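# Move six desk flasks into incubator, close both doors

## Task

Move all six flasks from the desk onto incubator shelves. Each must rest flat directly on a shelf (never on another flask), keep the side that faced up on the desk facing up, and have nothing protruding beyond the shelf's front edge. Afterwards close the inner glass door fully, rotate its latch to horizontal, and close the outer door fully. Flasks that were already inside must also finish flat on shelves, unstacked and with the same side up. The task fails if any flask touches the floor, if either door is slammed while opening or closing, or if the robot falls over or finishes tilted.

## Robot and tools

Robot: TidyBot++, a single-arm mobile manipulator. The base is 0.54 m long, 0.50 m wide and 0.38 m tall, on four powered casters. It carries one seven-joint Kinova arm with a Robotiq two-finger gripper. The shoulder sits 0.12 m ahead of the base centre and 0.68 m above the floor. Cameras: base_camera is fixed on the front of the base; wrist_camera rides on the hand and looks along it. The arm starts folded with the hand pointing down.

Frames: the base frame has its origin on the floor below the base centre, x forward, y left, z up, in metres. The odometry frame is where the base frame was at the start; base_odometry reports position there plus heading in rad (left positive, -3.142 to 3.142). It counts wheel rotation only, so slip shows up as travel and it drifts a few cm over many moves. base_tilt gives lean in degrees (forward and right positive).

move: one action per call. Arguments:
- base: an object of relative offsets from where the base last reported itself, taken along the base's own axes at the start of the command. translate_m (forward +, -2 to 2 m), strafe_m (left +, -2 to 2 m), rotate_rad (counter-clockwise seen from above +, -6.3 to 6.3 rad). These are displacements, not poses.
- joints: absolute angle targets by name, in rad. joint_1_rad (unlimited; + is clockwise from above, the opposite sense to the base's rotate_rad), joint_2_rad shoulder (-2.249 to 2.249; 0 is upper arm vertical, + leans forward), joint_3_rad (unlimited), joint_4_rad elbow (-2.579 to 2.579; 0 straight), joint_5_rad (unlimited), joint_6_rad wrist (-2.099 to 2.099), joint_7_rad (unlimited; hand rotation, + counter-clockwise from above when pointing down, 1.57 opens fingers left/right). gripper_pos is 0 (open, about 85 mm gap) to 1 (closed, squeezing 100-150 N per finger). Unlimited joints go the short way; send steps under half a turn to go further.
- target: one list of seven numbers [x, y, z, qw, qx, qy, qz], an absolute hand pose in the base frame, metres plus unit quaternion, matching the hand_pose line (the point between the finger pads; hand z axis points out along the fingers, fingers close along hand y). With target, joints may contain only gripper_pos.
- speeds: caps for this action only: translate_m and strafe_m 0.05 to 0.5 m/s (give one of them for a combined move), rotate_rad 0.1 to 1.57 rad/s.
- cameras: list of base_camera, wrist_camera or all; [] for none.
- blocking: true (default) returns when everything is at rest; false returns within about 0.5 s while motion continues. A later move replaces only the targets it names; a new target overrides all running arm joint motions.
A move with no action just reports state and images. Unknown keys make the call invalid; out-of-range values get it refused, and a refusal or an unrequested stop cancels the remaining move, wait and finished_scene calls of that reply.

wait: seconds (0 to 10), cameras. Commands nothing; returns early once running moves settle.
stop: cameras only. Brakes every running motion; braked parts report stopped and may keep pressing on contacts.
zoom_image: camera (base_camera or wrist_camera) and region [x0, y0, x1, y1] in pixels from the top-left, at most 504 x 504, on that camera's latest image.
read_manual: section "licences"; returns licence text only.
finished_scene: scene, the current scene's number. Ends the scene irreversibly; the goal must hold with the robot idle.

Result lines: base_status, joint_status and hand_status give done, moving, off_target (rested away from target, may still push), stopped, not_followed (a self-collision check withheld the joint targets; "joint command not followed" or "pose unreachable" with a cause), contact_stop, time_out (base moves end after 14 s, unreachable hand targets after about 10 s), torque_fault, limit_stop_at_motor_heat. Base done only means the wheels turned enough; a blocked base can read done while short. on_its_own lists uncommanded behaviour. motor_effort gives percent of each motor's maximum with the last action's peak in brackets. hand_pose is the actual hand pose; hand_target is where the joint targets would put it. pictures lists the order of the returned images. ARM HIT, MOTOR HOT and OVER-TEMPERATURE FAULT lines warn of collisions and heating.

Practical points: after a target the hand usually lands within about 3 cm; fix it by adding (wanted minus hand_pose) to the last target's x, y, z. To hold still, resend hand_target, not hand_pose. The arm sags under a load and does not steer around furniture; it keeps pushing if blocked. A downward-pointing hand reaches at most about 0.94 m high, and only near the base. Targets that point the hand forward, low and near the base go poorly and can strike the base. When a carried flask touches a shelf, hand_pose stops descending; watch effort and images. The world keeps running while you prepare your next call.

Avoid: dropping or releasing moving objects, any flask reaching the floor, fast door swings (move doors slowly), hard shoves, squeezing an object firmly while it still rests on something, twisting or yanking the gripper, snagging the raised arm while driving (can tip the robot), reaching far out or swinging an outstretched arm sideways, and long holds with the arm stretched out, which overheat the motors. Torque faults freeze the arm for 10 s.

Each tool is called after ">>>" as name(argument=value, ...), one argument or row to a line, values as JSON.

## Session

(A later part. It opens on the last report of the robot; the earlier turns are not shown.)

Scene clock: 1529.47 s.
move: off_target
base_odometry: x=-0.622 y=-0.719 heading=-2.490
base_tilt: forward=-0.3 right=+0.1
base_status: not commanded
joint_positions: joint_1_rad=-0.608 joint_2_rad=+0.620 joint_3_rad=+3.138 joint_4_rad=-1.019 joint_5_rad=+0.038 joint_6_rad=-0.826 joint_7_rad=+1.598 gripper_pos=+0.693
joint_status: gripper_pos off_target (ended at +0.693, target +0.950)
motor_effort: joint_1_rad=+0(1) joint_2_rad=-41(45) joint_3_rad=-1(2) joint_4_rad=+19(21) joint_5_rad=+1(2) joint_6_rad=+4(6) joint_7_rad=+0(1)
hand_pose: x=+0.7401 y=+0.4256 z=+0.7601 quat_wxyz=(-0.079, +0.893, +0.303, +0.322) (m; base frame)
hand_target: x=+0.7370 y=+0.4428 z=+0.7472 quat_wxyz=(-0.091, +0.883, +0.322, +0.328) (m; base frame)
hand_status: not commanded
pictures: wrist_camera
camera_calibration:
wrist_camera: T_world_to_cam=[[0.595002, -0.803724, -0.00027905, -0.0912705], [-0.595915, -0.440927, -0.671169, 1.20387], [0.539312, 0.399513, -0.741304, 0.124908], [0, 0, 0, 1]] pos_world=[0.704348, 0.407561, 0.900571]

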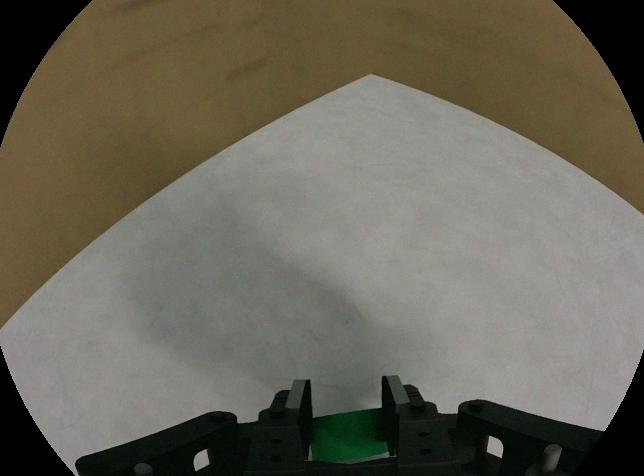

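>>> move(
  joints={"joint_2_rad":0.575},
  cameras=["wrist_camera"],
)

>>> move(
  base={"translate_m":-0.22,"strafe_m":-0.1},
  speeds={"translate_m":0.15},
  cameras=["wrist_camera"],
)

Scene clock: 1534.90 s.
move: done
base_odometry: x=-0.622 y=-0.719 heading=-2.490
base_tilt: forward=-0.3 right=+0.2
base_status: not commanded
joint_positions: joint_1_rad=-0.608 joint_2_rad=+0.593 joint_3_rad=+3.138 joint_4_rad=-1.029 joint_5_rad=+0.038 joint_6_rad=-0.826 joint_7_rad=+1.598 gripper_pos=+0.693
joint_status: all done
motor_effort: joint_1_rad=+0(1) joint_2_rad=-44(46) joint_3_rad=-1(2) joint_4_rad=+21(22) joint_5_rad=+0(1) joint_6_rad=+6(6) joint_7_rad=+0(1)
hand_pose: x=+0.7361 y=+0.4228 z=+0.7749 quat_wxyz=(-0.082, +0.891, +0.302, +0.330) (m; base frame)
hand_target: x=+0.7329 y=+0.4399 z=+0.7904 quat_wxyz=(-0.098, +0.874, +0.319, +0.354) (m; base frame)
hand_status: not commanded
pictures: wrist_camera
camera_calibration:
wrist_camera: T_world_to_cam=[[0.595037, -0.803698, 0.000197037, -0.0915215], [-0.586726, -0.434564, -0.683306, 1.21011], [0.549257, 0.406476, -0.730132, 0.120189], [0, 0, 0, 1]] pos_world=[0.69845, 0.403462, 0.914651]

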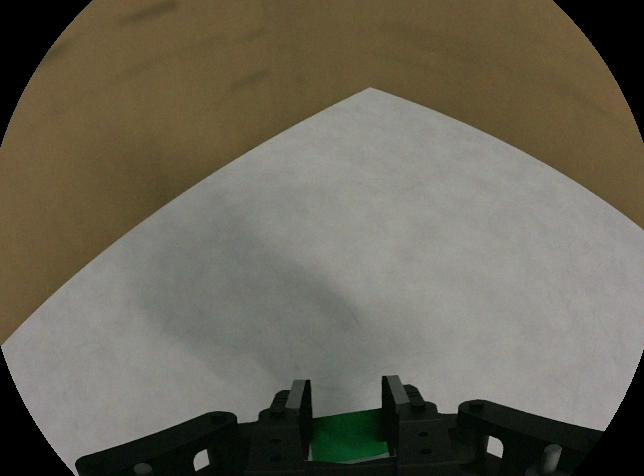

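Scene clock: 1537.17 s.
move: done
base_odometry: x=-0.507 y=-0.506 heading=-2.490
base_tilt: forward=-0.3 right=+0.2
base_status: done
joint_positions: joint_1_rad=-0.608 joint_2_rad=+0.586 joint_3_rad=+3.138 joint_4_rad=-1.030 joint_5_rad=+0.038 joint_6_rad=-0.826 joint_7_rad=+1.598 gripper_pos=+0.693
joint_status: not commanded
motor_effort: joint_1_rad=+0(1) joint_2_rad=-44(48) joint_3_rad=-2(2) joint_4_rad=+21(22) joint_5_rad=+0(1) joint_6_rad=+6(7) joint_7_rad=+0(1)
hand_pose: x=+0.7354 y=+0.4223 z=+0.7806 quat_wxyz=(-0.083, +0.890, +0.301, +0.333) (m; base frame)
hand_target: x=+0.7329 y=+0.4399 z=+0.7904 quat_wxyz=(-0.098, +0.874, +0.319, +0.354) (m; base frame)
hand_status: not commanded
pictures: wrist_camera
camera_calibration:
wrist_camera: T_world_to_cam=[[0.595076, -0.803669, 0.000389402, -0.0916711], [-0.582481, -0.431632, -0.688774, 1.21328], [0.553714, 0.409646, -0.724976, 0.116325], [0, 0, 0, 1]] pos_world=[0.696851, 0.402363, 0.920042]

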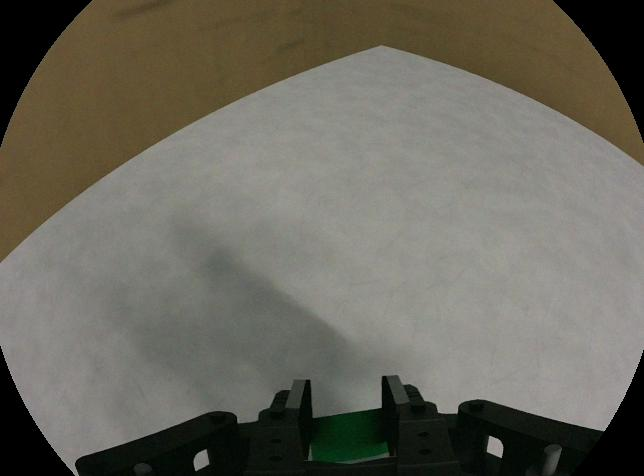

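>>> move(
  joints={"joint_2_rad":0.62},
  cameras=[],
)

>>> move(
  joints={"joint_2_rad":0.645},
  cameras=["wrist_camera"],
)

>>> move(
  joints={"gripper_pos":0.3},
  cameras=["wrist_camera"],
)

Scene clock: 1542.67 s.
move: done
base_odometry: x=-0.507 y=-0.506 heading=-2.490
base_tilt: forward=-0.3 right=+0.3
base_status: not commanded
joint_positions: joint_1_rad=-0.608 joint_2_rad=+0.613 joint_3_rad=+3.138 joint_4_rad=-1.030 joint_5_rad=+0.038 joint_6_rad=-0.824 joint_7_rad=+1.598 gripper_pos=+0.693
joint_status: all done
motor_effort: joint_1_rad=-1(1) joint_2_rad=-41(46) joint_3_rad=-1(2) joint_4_rad=+19(22) joint_5_rad=+1(1) joint_6_rad=+5(6) joint_7_rad=+0(1)
hand_pose: x=+0.7376 y=+0.4239 z=+0.7601 quat_wxyz=(-0.079, +0.894, +0.303, +0.321) (m; base frame)
hand_target: x=+0.7363 y=+0.4423 z=+0.7564 quat_wxyz=(-0.092, +0.881, +0.321, +0.333) (m; base frame)
hand_status: not commanded
pictures: none
No camera images: "cameras" was empty.

Scene clock: 1543.27 s.
move: done
base_odometry: x=-0.507 y=-0.506 heading=-2.490
base_tilt: forward=-0.3 right=+0.2
base_status: not commanded
joint_positions: joint_1_rad=-0.608 joint_2_rad=+0.614 joint_3_rad=+3.138 joint_4_rad=-1.030 joint_5_rad=+0.038 joint_6_rad=-0.822 joint_7_rad=+1.598 gripper_pos=+0.693
joint_status: all done
motor_effort: joint_1_rad=+0(1) joint_2_rad=-38(42) joint_3_rad=-1(2) joint_4_rad=+17(20) joint_5_rad=+1(1) joint_6_rad=+4(5) joint_7_rad=+0(1)
hand_pose: x=+0.7381 y=+0.4242 z=+0.7596 quat_wxyz=(-0.079, +0.894, +0.303, +0.322) (m; base frame)
hand_target: x=+0.7376 y=+0.4433 z=+0.7374 quat_wxyz=(-0.089, +0.885, +0.323, +0.322) (m; base frame)
hand_status: not commanded
pictures: wrist_camera
camera_calibration:
wrist_camera: T_world_to_cam=[[0.595161, -0.803606, -0.000281381, -0.0912625], [-0.596562, -0.441587, -0.67016, 1.20169], [0.53842, 0.399021, -0.742217, 0.12769], [0, 0, 0, 1]] pos_world=[0.702448, 0.406361, 0.900072]

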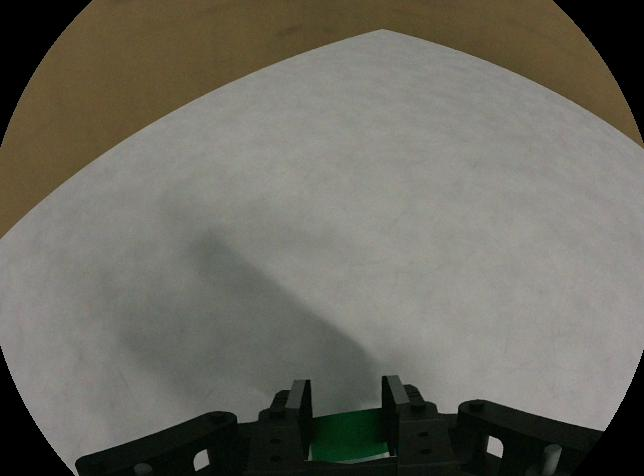

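Scene clock: 1544.17 s.
move: done
base_odometry: x=-0.507 y=-0.506 heading=-2.490
base_tilt: forward=-0.3 right=+0.3
base_status: not commanded
joint_positions: joint_1_rad=-0.608 joint_2_rad=+0.623 joint_3_rad=+3.138 joint_4_rad=-1.030 joint_5_rad=+0.038 joint_6_rad=-0.822 joint_7_rad=+1.598 gripper_pos=+0.300
joint_status: all done
motor_effort: joint_1_rad=+0(1) joint_2_rad=-41(43) joint_3_rad=-1(1) joint_4_rad=+19(21) joint_5_rad=+1(1) joint_6_rad=+5(5) joint_7_rad=+0(1)
hand_pose: x=+0.7386 y=+0.4249 z=+0.7531 quat_wxyz=(-0.078, +0.895, +0.303, +0.318) (m; base frame)
hand_target: x=+0.7376 y=+0.4433 z=+0.7374 quat_wxyz=(-0.089, +0.885, +0.323, +0.322) (m; base frame)
hand_status: not commanded
pictures: wrist_camera
camera_calibration:
wrist_camera: T_world_to_cam=[[0.595481, -0.803369, -0.000598921, -0.0911506], [-0.600926, -0.444929, -0.664022, 1.19796], [0.533188, 0.395772, -0.747713, 0.13169], [0, 0, 0, 1]] pos_world=[0.703948, 0.40766, 0.893882]

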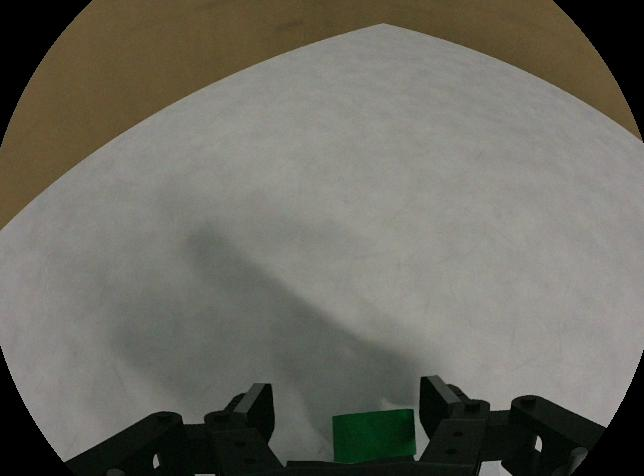

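>>> move(
  joints={"joint_2_rad":0.4,"joint_4_rad":-0.9,"joint_6_rad":-1.4},
  cameras=[],
)

>>> move(
  base={"translate_m":0.11,"strafe_m":0.12},
  joints={"joint_1_rad":-0.57,"joint_2_rad":0.69,"joint_4_rad":-0.43,"joint_6_rad":-2.03,"joint_7_rad":-1.39},
  speeds={"translate_m":0.15},
  cameras=["wrist_camera"],
)

Scene clock: 1558.33 s.
move: done
base_odometry: x=-0.507 y=-0.506 heading=-2.490
base_tilt: forward=-0.4 right=+0.2
base_status: not commanded
joint_positions: joint_1_rad=-0.608 joint_2_rad=+0.396 joint_3_rad=+3.138 joint_4_rad=-0.903 joint_5_rad=+0.038 joint_6_rad=-1.324 joint_7_rad=+1.598 gripper_pos=+0.300
joint_status: all done
motor_effort: joint_1_rad=+0(1) joint_2_rad=-35(49) joint_3_rad=-1(2) joint_4_rad=+20(23) joint_5_rad=+1(1) joint_6_rad=+4(6) joint_7_rad=+0(1)
hand_pose: x=+0.6320 y=+0.3469 z=+0.8845 quat_wxyz=(-0.056, +0.918, +0.303, +0.251) (m; base frame)
hand_target: x=+0.6064 y=+0.3496 z=+0.8720 quat_wxyz=(-0.058, +0.917, +0.334, +0.211) (m; base frame)
hand_status: not commanded
pictures: none
No camera images: "cameras" was empty.

Scene clock: 1561.70 s.
move: done
base_odometry: x=-0.522 y=-0.669 heading=-2.489
base_tilt: forward=-0.3 right=+0.1
base_status: done
joint_positions: joint_1_rad=-0.593 joint_2_rad=+0.676 joint_3_rad=+3.138 joint_4_rad=-0.446 joint_5_rad=+0.038 joint_6_rad=-1.954 joint_7_rad=-1.325 gripper_pos=+0.300
joint_status: all done
motor_effort: joint_1_rad=+0(3) joint_2_rad=-41(42) joint_3_rad=-1(2) joint_4_rad=+16(21) joint_5_rad=+1(1) joint_6_rad=+0(6) joint_7_rad=+0(2)
hand_pose: x=+0.5939 y=+0.3095 z=+0.8360 quat_wxyz=(-0.035, +0.401, -0.915, +0.011) (m; base frame)
hand_target: x=+0.5798 y=+0.2969 z=+0.8320 quat_wxyz=(+0.004, +0.367, -0.930, +0.001) (m; base frame)
hand_status: not commanded
pictures: wrist_camera
camera_calibration:
wrist_camera: T_world_to_cam=[[-0.707883, 0.700703, -0.0889781, 0.284748], [0.703656, 0.710536, -0.00260264, -0.570651], [0.0613985, -0.0644524, -0.99603, 0.946685], [0, 0, 0, 1]] pos_world=[0.544985, 0.26696, 0.966778]

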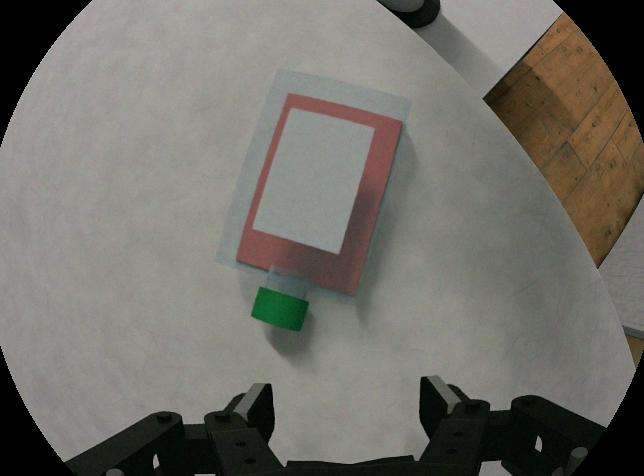

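>>> move(
  base={"translate_m":0.012,"strafe_m":-0.047},
  joints={"joint_7_rad":-1.69,"joint_2_rad":0.7,"joint_4_rad":-0.5,"joint_6_rad":-1.95},
  speeds={"translate_m":0.1},
  cameras=["wrist_camera"],
)

Scene clock: 1569.77 s.
move: done
base_odometry: x=-0.560 y=-0.639 heading=-2.489
base_tilt: forward=-0.3 right=+0.2
base_status: done
joint_positions: joint_1_rad=-0.579 joint_2_rad=+0.687 joint_3_rad=+3.138 joint_4_rad=-0.480 joint_5_rad=+0.038 joint_6_rad=-1.956 joint_7_rad=-1.628 gripper_pos=+0.300
joint_status: all done
motor_effort: joint_1_rad=+0(5) joint_2_rad=-41(42) joint_3_rad=-2(2) joint_4_rad=+16(17) joint_5_rad=+1(2) joint_6_rad=+0(1) joint_7_rad=+0(1)
hand_pose: x=+0.5937 y=+0.3005 z=+0.8194 quat_wxyz=(-0.014, +0.252, -0.967, +0.013) (m; base frame)
hand_target: x=+0.5910 y=+0.3041 z=+0.8063 quat_wxyz=(+0.004, +0.223, -0.975, +0.001) (m; base frame)
hand_status: not commanded
pictures: wrist_camera
camera_calibration:
wrist_camera: T_world_to_cam=[[-0.458457, 0.885587, -0.0745176, 0.0739999], [0.888717, 0.45687, -0.0381158, -0.568763], [0.000289979, -0.0836995, -0.996491, 0.972046], [0, 0, 0, 1]] pos_world=[0.539113, 0.275677, 0.95247]

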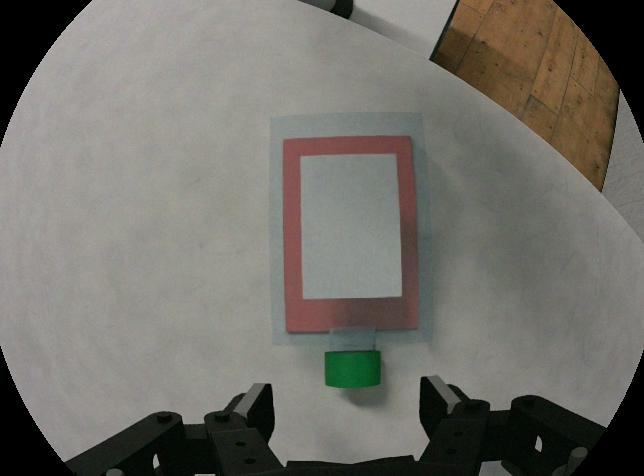

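>>> move(
  joints={"joint_2_rad":0.665,"joint_4_rad":-0.74,"joint_6_rad":-1.69},
  cameras=["wrist_camera"],
)

Scene clock: 1575.17 s.
move: done
base_odometry: x=-0.560 y=-0.639 heading=-2.489
base_tilt: forward=-0.3 right=+0.2
base_status: not commanded
joint_positions: joint_1_rad=-0.579 joint_2_rad=+0.682 joint_3_rad=+3.138 joint_4_rad=-0.713 joint_5_rad=+0.038 joint_6_rad=-1.767 joint_7_rad=-1.628 gripper_pos=+0.300
joint_status: all done
motor_effort: joint_1_rad=-1(1) joint_2_rad=-42(45) joint_3_rad=-2(2) joint_4_rad=+16(18) joint_5_rad=+1(1) joint_6_rad=+0(1) joint_7_rad=+0(1)
hand_pose: x=+0.5993 y=+0.3036 z=+0.7525 quat_wxyz=(+0.004, +0.256, -0.966, +0.020) (m; base frame)
hand_target: x=+0.6101 y=+0.3164 z=+0.7538 quat_wxyz=(-0.022, +0.223, -0.974, -0.008) (m; base frame)
hand_status: not commanded
pictures: wrist_camera
camera_calibration:
wrist_camera: T_world_to_cam=[[-0.467019, 0.880582, -0.08043, 0.0798995], [0.883715, 0.461648, -0.0770027, -0.546884], [-0.0306768, -0.107039, -0.993781, 0.929381], [0, 0, 0, 1]] pos_world=[0.549115, 0.28159, 0.887917]

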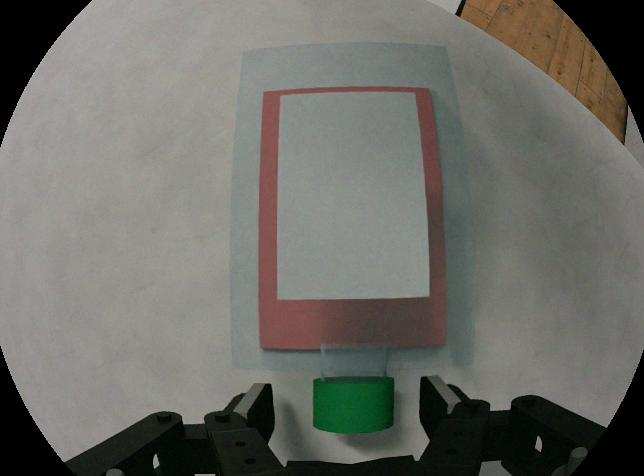

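>>> move(
  joints={"joint_2_rad":0.66,"joint_4_rad":-0.785,"joint_6_rad":-1.64},
  cameras=[],
)

>>> move(
  joints={"gripper_pos":0.95},
  cameras=["wrist_camera"],
)

>>> move(
  joints={"joint_2_rad":0.64,"joint_4_rad":-0.66,"joint_6_rad":-1.85},
  cameras=[],
)

>>> move(
  joints={"joint_7_rad":0.0},
  cameras=[],
)

>>> move(
  joints={"joint_7_rad":1.66},
  cameras=["wrist_camera"],
)

Scene clock: 1584.07 s.
move: done
base_odometry: x=-0.560 y=-0.639 heading=-2.489
base_tilt: forward=-0.3 right=+0.2
base_status: not commanded
joint_positions: joint_1_rad=-0.579 joint_2_rad=+0.673 joint_3_rad=+3.138 joint_4_rad=-0.760 joint_5_rad=+0.038 joint_6_rad=-1.713 joint_7_rad=-1.628 gripper_pos=+0.300
joint_status: all done
motor_effort: joint_1_rad=+0(1) joint_2_rad=-41(43) joint_3_rad=-1(2) joint_4_rad=+17(18) joint_5_rad=+0(1) joint_6_rad=+0(1) joint_7_rad=+1(1)
hand_pose: x=+0.6026 y=+0.3057 z=+0.7428 quat_wxyz=(-0.003, +0.257, -0.966, +0.018) (m; base frame)
hand_target: x=+0.6129 y=+0.3181 z=+0.7429 quat_wxyz=(-0.027, +0.223, -0.974, -0.010) (m; base frame)
hand_status: not commanded
pictures: none
No camera images: "cameras" was empty.

Scene clock: 1584.97 s.
move: off_target
base_odometry: x=-0.560 y=-0.639 heading=-2.489
base_tilt: forward=-0.3 right=+0.1
base_status: not commanded
joint_positions: joint_1_rad=-0.579 joint_2_rad=+0.667 joint_3_rad=+3.138 joint_4_rad=-0.761 joint_5_rad=+0.038 joint_6_rad=-1.712 joint_7_rad=-1.628 gripper_pos=+0.683
joint_status: gripper_pos off_target (ended at +0.683, target +0.950)
motor_effort: joint_1_rad=+0(1) joint_2_rad=-41(42) joint_3_rad=-1(2) joint_4_rad=+16(18) joint_5_rad=+0(2) joint_6_rad=+0(1) joint_7_rad=+0(1)
hand_pose: x=+0.6023 y=+0.3057 z=+0.7461 quat_wxyz=(-0.006, +0.257, -0.966, +0.016) (m; base frame)
hand_target: x=+0.6129 y=+0.3181 z=+0.7429 quat_wxyz=(-0.027, +0.223, -0.974, -0.010) (m; base frame)
hand_status: not commanded
pictures: wrist_camera
camera_calibration:
wrist_camera: T_world_to_cam=[[-0.467316, 0.880617, -0.078287, 0.077564], [0.884007, 0.464216, -0.0550981, -0.568294], [-0.0121783, -0.0949544, -0.995407, 0.909662], [0, 0, 0, 1]] pos_world=[0.5497, 0.281883, 0.880245]

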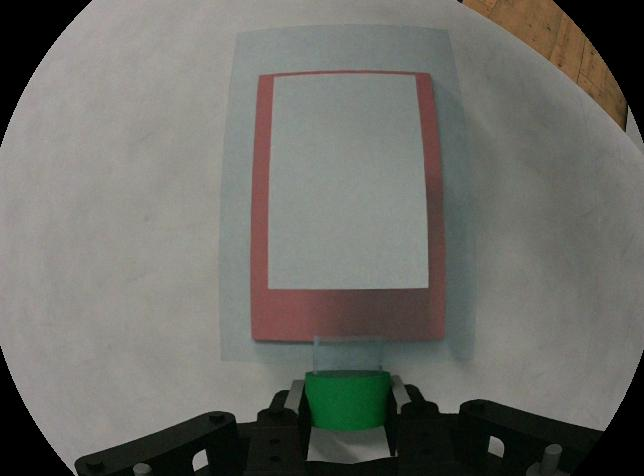

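Scene clock: 1586.00 s.
move: done
base_odometry: x=-0.560 y=-0.639 heading=-2.489
base_tilt: forward=-0.3 right=+0.2
base_status: not commanded
joint_positions: joint_1_rad=-0.579 joint_2_rad=+0.650 joint_3_rad=+3.138 joint_4_rad=-0.674 joint_5_rad=+0.038 joint_6_rad=-1.787 joint_7_rad=-1.628 gripper_pos=+0.683
joint_status: all done
motor_effort: joint_1_rad=+0(1) joint_2_rad=-42(44) joint_3_rad=-1(2) joint_4_rad=+17(19) joint_5_rad=+1(1) joint_6_rad=+0(1) joint_7_rad=+0(1)
hand_pose: x=+0.5998 y=+0.3041 z=+0.7824 quat_wxyz=(-0.020, +0.255, -0.967, +0.012) (m; base frame)
hand_target: x=+0.5826 y=+0.2988 z=+0.7921 quat_wxyz=(+0.004, +0.223, -0.975, +0.001) (m; base frame)
hand_status: not commanded
pictures: none
No camera images: "cameras" was empty.

Scene clock: 1588.23 s.
move: done
base_odometry: x=-0.560 y=-0.639 heading=-2.489
base_tilt: forward=-0.3 right=+0.2
base_status: not commanded
joint_positions: joint_1_rad=-0.579 joint_2_rad=+0.650 joint_3_rad=+3.138 joint_4_rad=-0.674 joint_5_rad=+0.038 joint_6_rad=-1.787 joint_7_rad=-0.063 gripper_pos=+0.683
joint_status: all done
motor_effort: joint_1_rad=+0(1) joint_2_rad=-42(42) joint_3_rad=-1(2) joint_4_rad=+17(18) joint_5_rad=+1(1) joint_6_rad=+0(1) joint_7_rad=+0(1)
hand_pose: x=+0.5998 y=+0.3041 z=+0.7824 quat_wxyz=(-0.006, +0.862, -0.506, +0.022) (m; base frame)
hand_target: x=+0.5826 y=+0.2988 z=+0.7921 quat_wxyz=(+0.004, +0.877, -0.480, -0.002) (m; base frame)
hand_status: not commanded
pictures: none
No camera images: "cameras" was empty.

Scene clock: 1590.43 s.
move: done
base_odometry: x=-0.560 y=-0.639 heading=-2.489
base_tilt: forward=-0.3 right=+0.2
base_status: not commanded
joint_positions: joint_1_rad=-0.579 joint_2_rad=+0.650 joint_3_rad=+3.138 joint_4_rad=-0.674 joint_5_rad=+0.038 joint_6_rad=-1.787 joint_7_rad=+1.596 gripper_pos=+0.683
joint_status: all done
motor_effort: joint_1_rad=+0(1) joint_2_rad=-42(43) joint_3_rad=-1(2) joint_4_rad=+18(18) joint_5_rad=+1(1) joint_6_rad=+1(1) joint_7_rad=+0(1)
hand_pose: x=+0.5998 y=+0.3041 z=+0.7824 quat_wxyz=(+0.012, +0.955, +0.295, +0.019) (m; base frame)
hand_target: x=+0.5826 y=+0.2988 z=+0.7921 quat_wxyz=(+0.001, +0.946, +0.324, -0.004) (m; base frame)
hand_status: not commanded
pictures: wrist_camera
camera_calibration:
wrist_camera: T_world_to_cam=[[0.538466, -0.842596, -0.0092303, -0.0526154], [-0.839644, -0.535591, -0.0902196, 0.80204], [0.0710751, 0.0563304, -0.995879, 0.850074], [0, 0, 0, 1]] pos_world=[0.641341, 0.337347, 0.918445]

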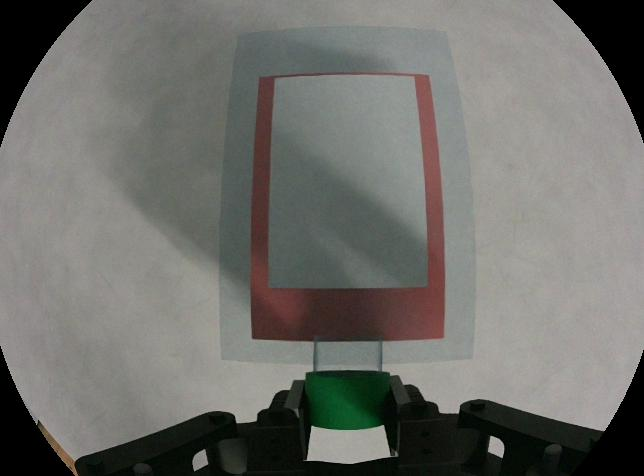

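Lower, release, raise, back, set tilt.

>>> move(
  joints={"joint_2_rad":0.655,"joint_4_rad":-0.76,"joint_6_rad":-1.66},
  cameras=[],
)

>>> move(
  joints={"joint_2_rad":0.655,"joint_4_rad":-0.79,"joint_6_rad":-1.63},
  cameras=[],
)

>>> move(
  joints={"gripper_pos":0.35},
  cameras=["wrist_camera"],
)

>>> move(
  joints={"joint_2_rad":0.62,"joint_4_rad":-0.5,"joint_6_rad":-2.0},
  cameras=[],
)

>>> move(
  base={"translate_m":-0.12},
  joints={"joint_2_rad":-0.1,"joint_4_rad":-2.1,"joint_6_rad":0.05,"joint_7_rad":1.65,"gripper_pos":0.25},
  cameras=["wrist_camera"],
)

Scene clock: 1599.00 s.
move: done
base_odometry: x=-0.560 y=-0.639 heading=-2.489
base_tilt: forward=-0.3 right=+0.2
base_status: not commanded
joint_positions: joint_1_rad=-0.579 joint_2_rad=+0.657 joint_3_rad=+3.138 joint_4_rad=-0.740 joint_5_rad=+0.038 joint_6_rad=-1.716 joint_7_rad=+1.597 gripper_pos=+0.683
joint_status: all done
motor_effort: joint_1_rad=-1(1) joint_2_rad=-43(45) joint_3_rad=-1(2) joint_4_rad=+18(19) joint_5_rad=+1(1) joint_6_rad=+1(2) joint_7_rad=+0(1)
hand_pose: x=+0.6053 y=+0.3077 z=+0.7581 quat_wxyz=(+0.013, +0.955, +0.296, +0.018) (m; base frame)
hand_target: x=+0.6130 y=+0.3182 z=+0.7537 quat_wxyz=(-0.008, +0.946, +0.323, +0.032) (m; base frame)
hand_status: not commanded
pictures: none
No camera images: "cameras" was empty.

Scene clock: 1599.63 s.
move: done
base_odometry: x=-0.560 y=-0.639 heading=-2.489
base_tilt: forward=-0.3 right=+0.2
base_status: not commanded
joint_positions: joint_1_rad=-0.579 joint_2_rad=+0.657 joint_3_rad=+3.138 joint_4_rad=-0.769 joint_5_rad=+0.038 joint_6_rad=-1.697 joint_7_rad=+1.597 gripper_pos=+0.683
joint_status: all done
motor_effort: joint_1_rad=-1(1) joint_2_rad=-42(43) joint_3_rad=-1(2) joint_4_rad=+17(19) joint_5_rad=+0(1) joint_6_rad=+0(1) joint_7_rad=+0(1)
hand_pose: x=+0.6041 y=+0.3068 z=+0.7491 quat_wxyz=(+0.014, +0.955, +0.297, +0.014) (m; base frame)
hand_target: x=+0.6141 y=+0.3189 z=+0.7443 quat_wxyz=(-0.008, +0.946, +0.323, +0.032) (m; base frame)
hand_status: not commanded
pictures: none
No camera images: "cameras" was empty.

Scene clock: 1600.50 s.
move: done
base_odometry: x=-0.560 y=-0.639 heading=-2.489
base_tilt: forward=-0.2 right=+0.2
base_status: not commanded
joint_positions: joint_1_rad=-0.579 joint_2_rad=+0.657 joint_3_rad=+3.138 joint_4_rad=-0.769 joint_5_rad=+0.038 joint_6_rad=-1.697 joint_7_rad=+1.597 gripper_pos=+0.350
joint_status: all done
motor_effort: joint_1_rad=+0(1) joint_2_rad=-42(42) joint_3_rad=-1(2) joint_4_rad=+17(18) joint_5_rad=+1(1) joint_6_rad=+0(1) joint_7_rad=+0(1)
hand_pose: x=+0.6041 y=+0.3068 z=+0.7491 quat_wxyz=(+0.014, +0.955, +0.297, +0.014) (m; base frame)
hand_target: x=+0.6141 y=+0.3189 z=+0.7443 quat_wxyz=(-0.008, +0.946, +0.323, +0.032) (m; base frame)
hand_status: not commanded
pictures: wrist_camera
camera_calibration:
wrist_camera: T_world_to_cam=[[0.541553, -0.840624, -0.00845371, -0.0559943], [-0.838424, -0.539347, -0.0784194, 0.795614], [0.0613618, 0.0495561, -0.996885, 0.825112], [0, 0, 0, 1]] pos_world=[0.646755, 0.341152, 0.884459]

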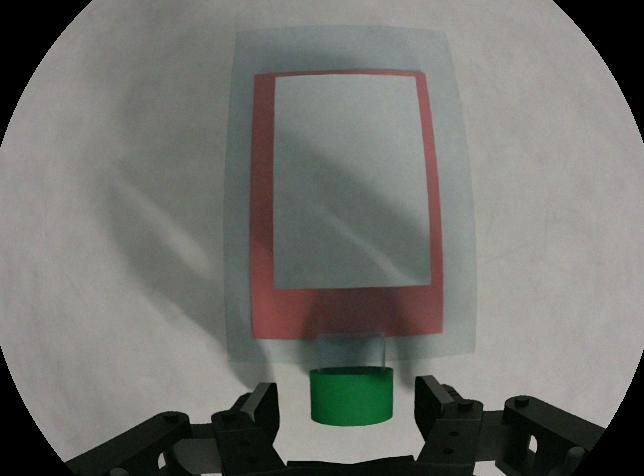

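Scene clock: 1601.87 s.
move: done
base_odometry: x=-0.560 y=-0.639 heading=-2.489
base_tilt: forward=-0.3 right=+0.2
base_status: not commanded
joint_positions: joint_1_rad=-0.579 joint_2_rad=+0.624 joint_3_rad=+3.138 joint_4_rad=-0.513 joint_5_rad=+0.038 joint_6_rad=-1.924 joint_7_rad=+1.597 gripper_pos=+0.350
joint_status: all done
motor_effort: joint_1_rad=+0(1) joint_2_rad=-40(44) joint_3_rad=+0(2) joint_4_rad=+15(19) joint_5_rad=+1(1) joint_6_rad=+1(2) joint_7_rad=+0(1)
hand_pose: x=+0.5890 y=+0.2974 z=+0.8453 quat_wxyz=(+0.005, +0.955, +0.292, +0.043) (m; base frame)
hand_target: x=+0.5680 y=+0.2894 z=+0.8500 quat_wxyz=(-0.003, +0.946, +0.324, +0.010) (m; base frame)
hand_status: not commanded
pictures: none
No camera images: "cameras" was empty.

Scene clock: 1605.17 s.
move: done
base_odometry: x=-0.465 y=-0.566 heading=-2.489
base_tilt: forward=-0.2 right=+0.2
base_status: done
joint_positions: joint_1_rad=-0.578 joint_2_rad=-0.085 joint_3_rad=+3.138 joint_4_rad=-2.071 joint_5_rad=+0.038 joint_6_rad=-0.028 joint_7_rad=+1.597 gripper_pos=+0.250
joint_status: all done
motor_effort: joint_1_rad=+0(3) joint_2_rad=-18(45) joint_3_rad=+0(2) joint_4_rad=+21(23) joint_5_rad=+1(1) joint_6_rad=+8(9) joint_7_rad=+1(1)
hand_pose: x=+0.5639 y=+0.2934 z=+0.8409 quat_wxyz=(-0.136, +0.802, +0.268, +0.517) (m; base frame)
hand_target: x=+0.5670 y=+0.2888 z=+0.8544 quat_wxyz=(-0.136, +0.784, +0.264, +0.544) (m; base frame)
hand_status: not commanded
pictures: wrist_camera
camera_calibration:
wrist_camera: T_world_to_cam=[[0.591742, -0.806048, 0.01131, -0.0998064], [-0.29597, -0.230288, -0.927022, 1.07895], [0.749828, 0.545211, -0.374837, -0.13709], [0, 0, 0, 1]] pos_world=[0.48119, 0.242763, 0.949952]

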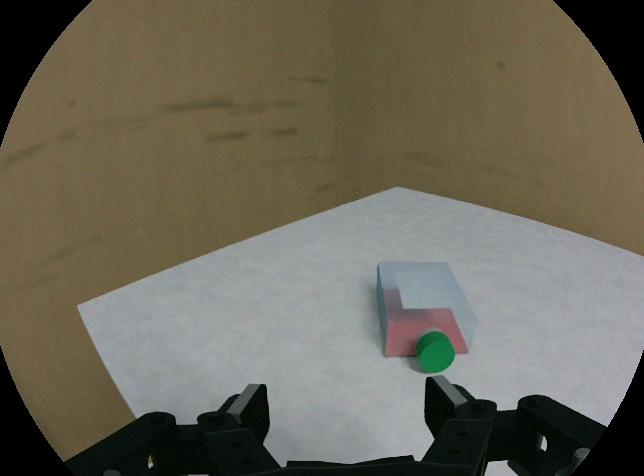

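>>> move(
  base={"translate_m":0.045,"strafe_m":-0.075},
  joints={"joint_1_rad":-0.59,"joint_2_rad":0.27,"joint_4_rad":-2.21,"joint_6_rad":0.665},
  speeds={"translate_m":0.12},
  cameras=["wrist_camera"],
)

Scene clock: 1612.33 s.
move: done
base_odometry: x=-0.546 y=-0.533 heading=-2.489
base_tilt: forward=-0.3 right=+0.2
base_status: done
joint_positions: joint_1_rad=-0.579 joint_2_rad=+0.264 joint_3_rad=+3.138 joint_4_rad=-2.184 joint_5_rad=+0.038 joint_6_rad=+0.587 joint_7_rad=+1.597 gripper_pos=+0.250
joint_status: all done
motor_effort: joint_1_rad=-1(4) joint_2_rad=-27(29) joint_3_rad=-1(3) joint_4_rad=+17(21) joint_5_rad=+0(1) joint_6_rad=+9(10) joint_7_rad=+0(1)
hand_pose: x=+0.6235 y=+0.3412 z=+0.7573 quat_wxyz=(-0.163, +0.759, +0.258, +0.575) (m; base frame)
hand_target: x=+0.6230 y=+0.3391 z=+0.7640 quat_wxyz=(-0.156, +0.744, +0.259, +0.596) (m; base frame)
hand_status: not commanded
pictures: wrist_camera
camera_calibration:
wrist_camera: T_world_to_cam=[[0.60594, -0.795489, 0.00578401, -0.103924], [-0.178575, -0.143103, -0.973464, 0.962343], [0.775208, 0.588828, -0.228766, -0.380411], [0, 0, 0, 1]] pos_world=[0.52972, 0.27904, 0.850382]

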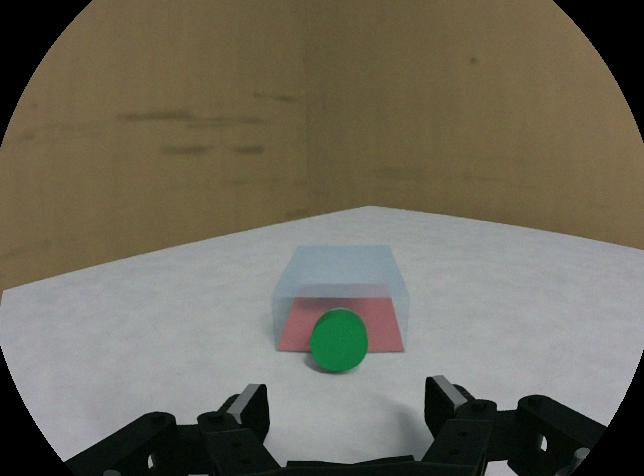

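>>> move(
  base={"translate_m":0.038,"strafe_m":0.034},
  speeds={"translate_m":0.06},
  joints={"joint_2_rad":0.275,"joint_4_rad":-2.22,"joint_6_rad":0.665},
  cameras=["wrist_camera"],
)

Scene clock: 1618.70 s.
move: done
base_odometry: x=-0.556 y=-0.583 heading=-2.490
base_tilt: forward=-0.4 right=+0.2
base_status: done
joint_positions: joint_1_rad=-0.579 joint_2_rad=+0.267 joint_3_rad=+3.138 joint_4_rad=-2.197 joint_5_rad=+0.038 joint_6_rad=+0.591 joint_7_rad=+1.597 gripper_pos=+0.250
joint_status: all done
motor_effort: joint_1_rad=-1(1) joint_2_rad=-27(29) joint_3_rad=-1(2) joint_4_rad=+15(17) joint_5_rad=+1(1) joint_6_rad=+8(9) joint_7_rad=+0(1)
hand_pose: x=+0.6203 y=+0.3392 z=+0.7503 quat_wxyz=(-0.162, +0.763, +0.259, +0.570) (m; base frame)
hand_target: x=+0.6206 y=+0.3375 z=+0.7561 quat_wxyz=(-0.154, +0.749, +0.260, +0.590) (m; base frame)
hand_status: not commanded
pictures: wrist_camera
camera_calibration:
wrist_camera: T_world_to_cam=[[0.606063, -0.795402, 0.0048062, -0.102934], [-0.188383, -0.149406, -0.970665, 0.960767], [0.772786, 0.587379, -0.24039, -0.367676], [0, 0, 0, 1]] pos_world=[0.527512, 0.277635, 0.844692]

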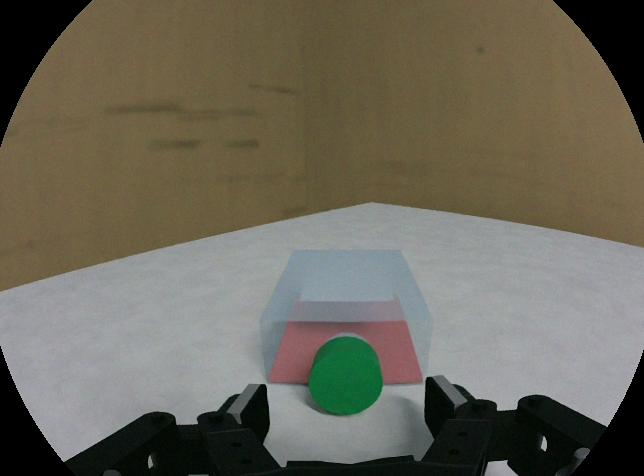

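>>> move(
  base={"translate_m":0.012,"strafe_m":0.009},
  speeds={"translate_m":0.05},
  cameras=[],
)

>>> move(
  joints={"gripper_pos":0.95},
  cameras=["wrist_camera"],
)

>>> move(
  joints={"joint_2_rad":-0.05,"joint_4_rad":-2.22,"joint_6_rad":0.32},
  cameras=["wrist_camera"],
)

Scene clock: 1624.40 s.
move: done
base_odometry: x=-0.560 y=-0.598 heading=-2.490
base_tilt: forward=-0.3 right=+0.2
base_status: done
joint_positions: joint_1_rad=-0.579 joint_2_rad=+0.268 joint_3_rad=+3.138 joint_4_rad=-2.197 joint_5_rad=+0.038 joint_6_rad=+0.591 joint_7_rad=+1.597 gripper_pos=+0.250
joint_status: not commanded
motor_effort: joint_1_rad=+0(2) joint_2_rad=-27(29) joint_3_rad=-1(2) joint_4_rad=+16(17) joint_5_rad=+0(1) joint_6_rad=+8(9) joint_7_rad=+0(1)
hand_pose: x=+0.6203 y=+0.3391 z=+0.7492 quat_wxyz=(-0.162, +0.763, +0.259, +0.569) (m; base frame)
hand_target: x=+0.6206 y=+0.3375 z=+0.7561 quat_wxyz=(-0.154, +0.749, +0.260, +0.590) (m; base frame)
hand_status: not commanded
pictures: none
No camera images: "cameras" was empty.

Scene clock: 1625.33 s.
move: off_target
base_odometry: x=-0.560 y=-0.598 heading=-2.490
base_tilt: forward=-0.3 right=+0.2
base_status: not commanded
joint_positions: joint_1_rad=-0.579 joint_2_rad=+0.268 joint_3_rad=+3.138 joint_4_rad=-2.197 joint_5_rad=+0.038 joint_6_rad=+0.592 joint_7_rad=+1.597 gripper_pos=+0.695
joint_status: gripper_pos off_target (ended at +0.695, target +0.950)
motor_effort: joint_1_rad=+0(1) joint_2_rad=-27(28) joint_3_rad=-1(2) joint_4_rad=+16(17) joint_5_rad=+0(1) joint_6_rad=+9(9) joint_7_rad=+0(1)
hand_pose: x=+0.6203 y=+0.3392 z=+0.7495 quat_wxyz=(-0.162, +0.763, +0.259, +0.570) (m; base frame)
hand_target: x=+0.6206 y=+0.3375 z=+0.7561 quat_wxyz=(-0.154, +0.749, +0.260, +0.590) (m; base frame)
hand_status: not commanded
pictures: wrist_camera
camera_calibration:
wrist_camera: T_world_to_cam=[[0.606147, -0.795339, 0.00471336, -0.102914], [-0.188902, -0.149718, -0.970516, 0.960323], [0.772594, 0.587384, -0.240992, -0.367235], [0, 0, 0, 1]] pos_world=[0.527512, 0.277635, 0.843992]

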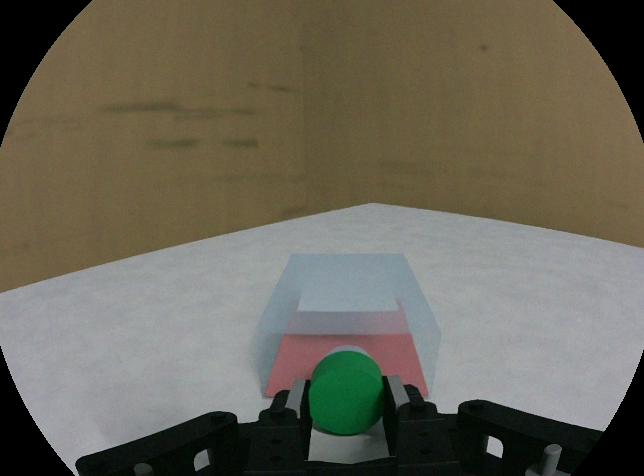

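Scene clock: 1626.80 s.
move: done
base_odometry: x=-0.560 y=-0.598 heading=-2.490
base_tilt: forward=-0.3 right=+0.2
base_status: not commanded
joint_positions: joint_1_rad=-0.579 joint_2_rad=-0.038 joint_3_rad=+3.138 joint_4_rad=-2.200 joint_5_rad=+0.038 joint_6_rad=+0.388 joint_7_rad=+1.597 gripper_pos=+0.695
joint_status: all done
motor_effort: joint_1_rad=+0(1) joint_2_rad=-20(30) joint_3_rad=-1(2) joint_4_rad=+21(22) joint_5_rad=+0(1) joint_6_rad=+10(11) joint_7_rad=+0(1)
hand_pose: x=+0.5751 y=+0.3070 z=+0.8643 quat_wxyz=(-0.168, +0.734, +0.249, +0.609) (m; base frame)
hand_target: x=+0.5651 y=+0.3003 z=+0.8390 quat_wxyz=(-0.152, +0.754, +0.262, +0.582) (m; base frame)
hand_status: not commanded
pictures: wrist_camera
camera_calibration:
wrist_camera: T_world_to_cam=[[0.600716, -0.799272, 0.0174296, -0.10819], [-0.104471, -0.100095, -0.989478, 1.01098], [0.792607, 0.592575, -0.143629, -0.382994], [0, 0, 0, 1]] pos_world=[0.474173, 0.241674, 0.947224]

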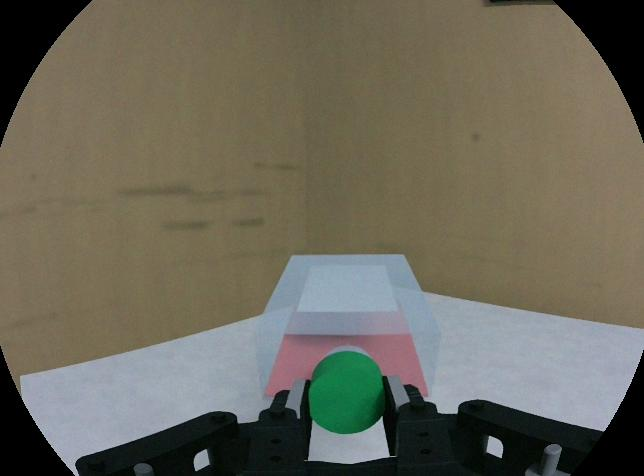

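>>> move(
  base={"translate_m":-0.5},
  joints={"joint_2_rad":-0.4,"joint_4_rad":-1.98,"joint_6_rad":-0.37},
  cameras=[],
)

>>> move(
  base={"rotate_rad":-1.586},
  joints={"joint_1_rad":0.05},
  cameras=[],
)

>>> move(
  base={"translate_m":1.165,"strafe_m":-0.889},
  cameras=["wrist_camera","base_camera"],
)

Scene clock: 1641.93 s.
move: done
base_odometry: x=-0.162 y=-0.295 heading=-2.491
base_tilt: forward=-0.3 right=+0.2
base_status: done
joint_positions: joint_1_rad=-0.579 joint_2_rad=-0.404 joint_3_rad=+3.138 joint_4_rad=-1.999 joint_5_rad=+0.038 joint_6_rad=-0.303 joint_7_rad=+1.597 gripper_pos=+0.695
joint_status: all done
motor_effort: joint_1_rad=+0(2) joint_2_rad=-9(23) joint_3_rad=+0(3) joint_4_rad=+24(24) joint_5_rad=+1(1) joint_6_rad=+9(11) joint_7_rad=+0(1)
hand_pose: x=+0.4905 y=+0.2423 z=+0.9613 quat_wxyz=(-0.145, +0.772, +0.254, +0.564) (m; base frame)
hand_target: x=+0.4836 y=+0.2457 z=+0.9512 quat_wxyz=(-0.142, +0.782, +0.272, +0.543) (m; base frame)
hand_status: not commanded
pictures: none
No camera images: "cameras" was empty.

Scene clock: 1644.30 s.
move: done
base_odometry: x=-0.162 y=-0.295 heading=+2.207
base_tilt: forward=-0.3 right=+0.2
base_status: done
joint_positions: joint_1_rad=+0.034 joint_2_rad=-0.399 joint_3_rad=+3.141 joint_4_rad=-1.998 joint_5_rad=+0.038 joint_6_rad=-0.304 joint_7_rad=+1.597 gripper_pos=+0.695
joint_status: all done
motor_effort: joint_1_rad=+0(3) joint_2_rad=-9(12) joint_3_rad=+0(3) joint_4_rad=+24(24) joint_5_rad=+0(1) joint_6_rad=+9(10) joint_7_rad=+0(1)
hand_pose: x=+0.5638 y=-0.0170 z=+0.9590 quat_wxyz=(+0.032, +0.814, +0.008, +0.580) (m; base frame)
hand_target: x=+0.5582 y=-0.0206 z=+0.9512 quat_wxyz=(+0.036, +0.828, +0.012, +0.560) (m; base frame)
hand_status: not commanded
pictures: none
No camera images: "cameras" was empty.

Scene clock: 1648.67 s.
move: done
base_odometry: x=-0.140 y=+1.171 heading=+2.207
base_tilt: forward=-0.3 right=+0.3
base_status: done
joint_positions: joint_1_rad=+0.034 joint_2_rad=-0.397 joint_3_rad=+3.141 joint_4_rad=-1.998 joint_5_rad=+0.038 joint_6_rad=-0.306 joint_7_rad=+1.597 gripper_pos=+0.695
joint_status: not commanded
motor_effort: joint_1_rad=+0(1) joint_2_rad=-9(12) joint_3_rad=+0(2) joint_4_rad=+24(24) joint_5_rad=+0(1) joint_6_rad=+9(10) joint_7_rad=+0(1)
hand_pose: x=+0.5641 y=-0.0172 z=+0.9578 quat_wxyz=(+0.032, +0.815, +0.008, +0.578) (m; base frame)
hand_target: x=+0.5582 y=-0.0206 z=+0.9512 quat_wxyz=(+0.036, +0.828, +0.012, +0.560) (m; base frame)
hand_status: not commanded
pictures: base_camera, wrist_camera
camera_calibration:
wrist_camera: T_world_to_cam=[[0.00667532, -0.999806, 0.0185326, -0.0318019], [-0.273384, -0.0196517, -0.961704, 1.14005], [0.961882, 0.00135316, -0.273462, -0.150036], [0, 0, 0, 1]] pos_world=[0.456201, -0.00918883, 1.05595]

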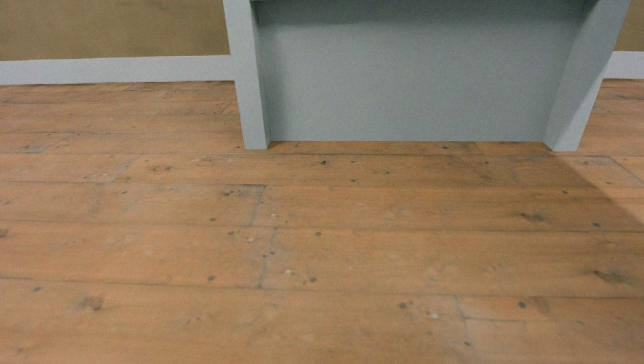

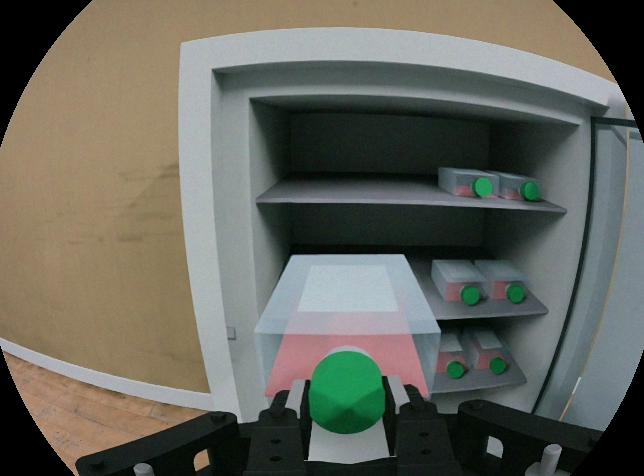

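>>> move(
  base={"translate_m":0.2,"strafe_m":0.075},
  speeds={"translate_m":0.15},
  joints={"joint_2_rad":-0.4,"joint_4_rad":-1.935,"joint_6_rad":-0.38},
  cameras=["wrist_camera"],
)

Scene clock: 1658.67 s.
move: done
base_odometry: x=-0.319 y=+1.287 heading=+2.207
base_tilt: forward=-0.3 right=+0.3
base_status: done
joint_positions: joint_1_rad=+0.035 joint_2_rad=-0.394 joint_3_rad=+3.141 joint_4_rad=-1.948 joint_5_rad=+0.038 joint_6_rad=-0.319 joint_7_rad=+1.597 gripper_pos=+0.695
joint_status: all done
motor_effort: joint_1_rad=-1(1) joint_2_rad=-9(12) joint_3_rad=-1(1) joint_4_rad=+24(25) joint_5_rad=+1(1) joint_6_rad=+9(10) joint_7_rad=+0(1)
hand_pose: x=+0.5685 y=-0.0175 z=+0.9828 quat_wxyz=(+0.033, +0.805, +0.008, +0.592) (m; base frame)
hand_target: x=+0.5619 y=-0.0208 z=+0.9756 quat_wxyz=(+0.037, +0.818, +0.012, +0.574) (m; base frame)
hand_status: not commanded
pictures: wrist_camera
camera_calibration:
wrist_camera: T_world_to_cam=[[0.00552256, -0.999786, 0.0199136, -0.0333647], [-0.240929, -0.0206576, -0.970323, 1.15527], [0.970527, 0.000560903, -0.240992, -0.184337], [0, 0, 0, 1]] pos_world=[0.457426, -0.00938922, 1.07722]

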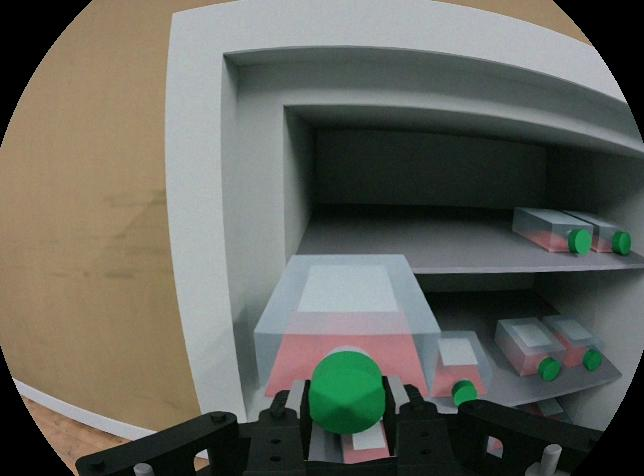

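>>> move(
  base={"translate_m":0.08,"strafe_m":-0.042},
  speeds={"translate_m":0.1},
  cameras=["wrist_camera"],
)

Scene clock: 1670.20 s.
move: done
base_odometry: x=-0.333 y=+1.377 heading=+2.207
base_tilt: forward=-0.3 right=+0.2
base_status: done
joint_positions: joint_1_rad=+0.035 joint_2_rad=-0.399 joint_3_rad=+3.141 joint_4_rad=-1.948 joint_5_rad=+0.038 joint_6_rad=-0.323 joint_7_rad=+1.597 gripper_pos=+0.695
joint_status: not commanded
motor_effort: joint_1_rad=+0(1) joint_2_rad=-9(12) joint_3_rad=+0(2) joint_4_rad=+24(25) joint_5_rad=+0(1) joint_6_rad=+10(11) joint_7_rad=+0(1)
hand_pose: x=+0.5667 y=-0.0176 z=+0.9837 quat_wxyz=(+0.033, +0.805, +0.008, +0.592) (m; base frame)
hand_target: x=+0.5619 y=-0.0208 z=+0.9756 quat_wxyz=(+0.037, +0.818, +0.012, +0.574) (m; base frame)
hand_status: not commanded
pictures: wrist_camera
camera_calibration:
wrist_camera: T_world_to_cam=[[0.00510213, -0.999789, 0.0199183, -0.0331833], [-0.240538, -0.0205607, -0.970422, 1.15551], [0.970626, 0.000160129, -0.240592, -0.18278], [0, 0, 0, 1]] pos_world=[0.455525, -0.00938882, 1.07802]

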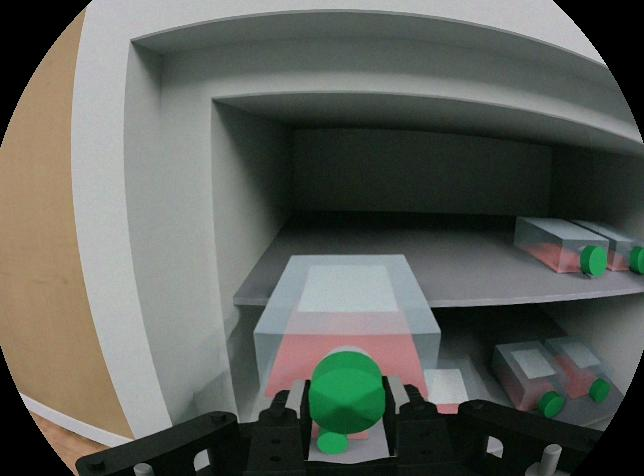

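>>> move(
  base={"translate_m":0.1},
  speeds={"translate_m":0.08},
  cameras=["wrist_camera"],
)

Scene clock: 1677.20 s.
move: done
base_odometry: x=-0.392 y=+1.457 heading=+2.207
base_tilt: forward=-0.3 right=+0.2
base_status: done
joint_positions: joint_1_rad=+0.039 joint_2_rad=-0.505 joint_3_rad=+3.141 joint_4_rad=-1.855 joint_5_rad=+0.038 joint_6_rad=-0.351 joint_7_rad=+1.597 gripper_pos=+0.695
joint_status: not commanded
motor_effort: joint_1_rad=-2(3) joint_2_rad=+17(19) joint_3_rad=-3(4) joint_4_rad=+6(26) joint_5_rad=+0(1) joint_6_rad=-2(14) joint_7_rad=+1(1)
hand_pose: x=+0.5302 y=-0.0185 z=+1.0785 quat_wxyz=(+0.038, +0.751, +0.004, +0.659) (m; base frame)
hand_target: x=+0.5619 y=-0.0208 z=+0.9756 quat_wxyz=(+0.037, +0.818, +0.012, +0.574) (m; base frame)
hand_status: not commanded
pictures: wrist_camera
camera_calibration:
wrist_camera: T_world_to_cam=[[-0.00435257, -0.99965, 0.0260847, -0.0374839], [-0.0713025, -0.0257083, -0.997123, 1.17768], [0.997445, -0.00619995, -0.0711657, -0.321674], [0, 0, 0, 1]] pos_world=[0.404661, -0.00918903, 1.15238]

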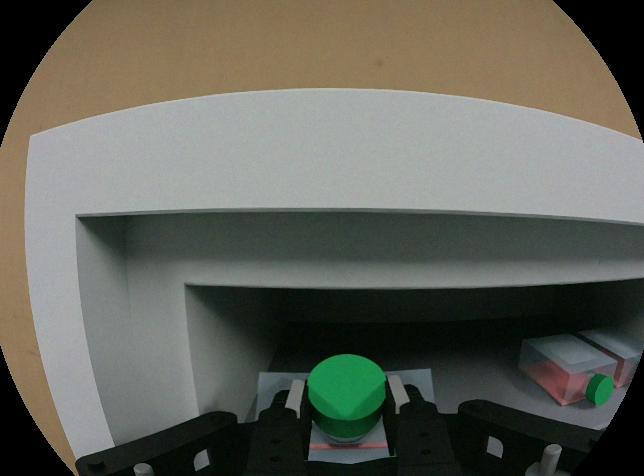

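>>> move(
  base={"translate_m":-0.12},
  speeds={"translate_m":0.08},
  cameras=["wrist_camera"],
)

Scene clock: 1683.70 s.
move: done
base_odometry: x=-0.320 y=+1.361 heading=+2.207
base_tilt: forward=-0.3 right=+0.1
base_status: done
joint_positions: joint_1_rad=+0.039 joint_2_rad=-0.395 joint_3_rad=+3.141 joint_4_rad=-1.928 joint_5_rad=+0.038 joint_6_rad=-0.364 joint_7_rad=+1.597 gripper_pos=+0.695
joint_status: not commanded
motor_effort: joint_1_rad=+0(2) joint_2_rad=-9(17) joint_3_rad=+0(3) joint_4_rad=+23(26) joint_5_rad=+1(2) joint_6_rad=+9(10) joint_7_rad=+0(1)
hand_pose: x=+0.5655 y=-0.0200 z=+0.9824 quat_wxyz=(+0.035, +0.812, +0.005, +0.582) (m; base frame)
hand_target: x=+0.5619 y=-0.0208 z=+0.9756 quat_wxyz=(+0.037, +0.818, +0.012, +0.574) (m; base frame)
hand_status: not commanded
pictures: wrist_camera
camera_calibration:
wrist_camera: T_world_to_cam=[[-0.000488233, -0.999821, 0.018903, -0.0314599], [-0.263882, -0.0181041, -0.964385, 1.16121], [0.964555, -0.005459, -0.263826, -0.155809], [0, 0, 0, 1]] pos_world=[0.456695, -0.0112821, 1.07934]

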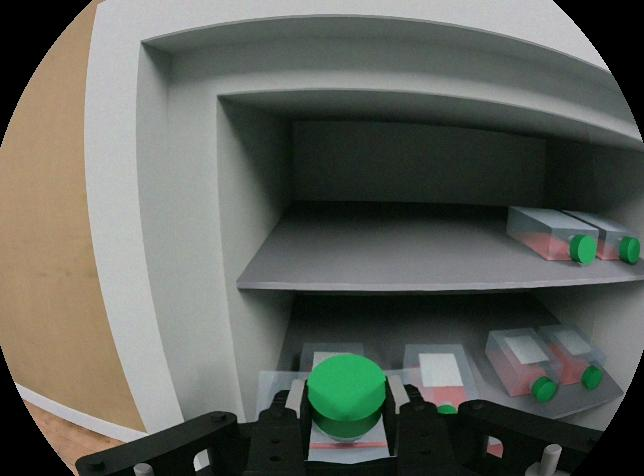

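>>> move(
  joints={"joint_2_rad":-0.42,"joint_4_rad":-2.06,"joint_6_rad":0.12},
  cameras=["wrist_camera"],
)

Scene clock: 1696.10 s.
move: done
base_odometry: x=-0.320 y=+1.361 heading=+2.207
base_tilt: forward=-0.3 right=+0.1
base_status: not commanded
joint_positions: joint_1_rad=+0.039 joint_2_rad=-0.401 joint_3_rad=+3.141 joint_4_rad=-2.036 joint_5_rad=+0.038 joint_6_rad=+0.036 joint_7_rad=+1.597 gripper_pos=+0.695
joint_status: all done
motor_effort: joint_1_rad=+0(1) joint_2_rad=-9(10) joint_3_rad=+0(1) joint_4_rad=+24(25) joint_5_rad=+0(1) joint_6_rad=+10(10) joint_7_rad=+1(1)
hand_pose: x=+0.5795 y=-0.0160 z=+1.0400 quat_wxyz=(+0.035, +0.717, +0.009, +0.696) (m; base frame)
hand_target: x=+0.5714 y=-0.0213 z=+1.0601 quat_wxyz=(+0.047, +0.689, +0.010, +0.723) (m; base frame)
hand_status: not commanded
pictures: wrist_camera
camera_calibration:
wrist_camera: T_world_to_cam=[[0.00711178, -0.999487, 0.0312232, -0.0457505], [0.0299886, -0.0309968, -0.99907, 1.08613], [0.999525, 0.0080415, 0.0297528, -0.47946], [0, 0, 0, 1]] pos_world=[0.446986, -0.00820496, 1.10081]

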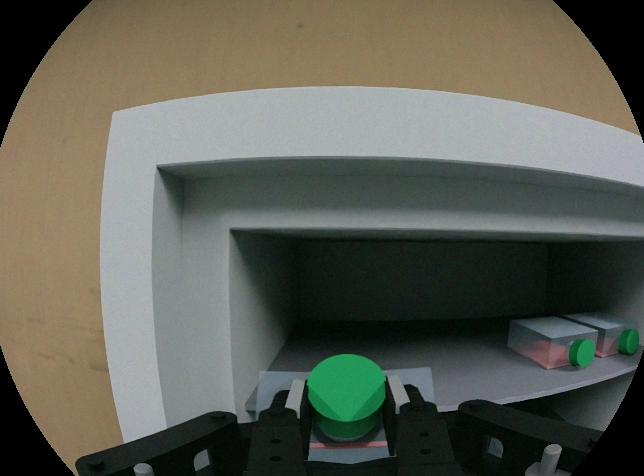

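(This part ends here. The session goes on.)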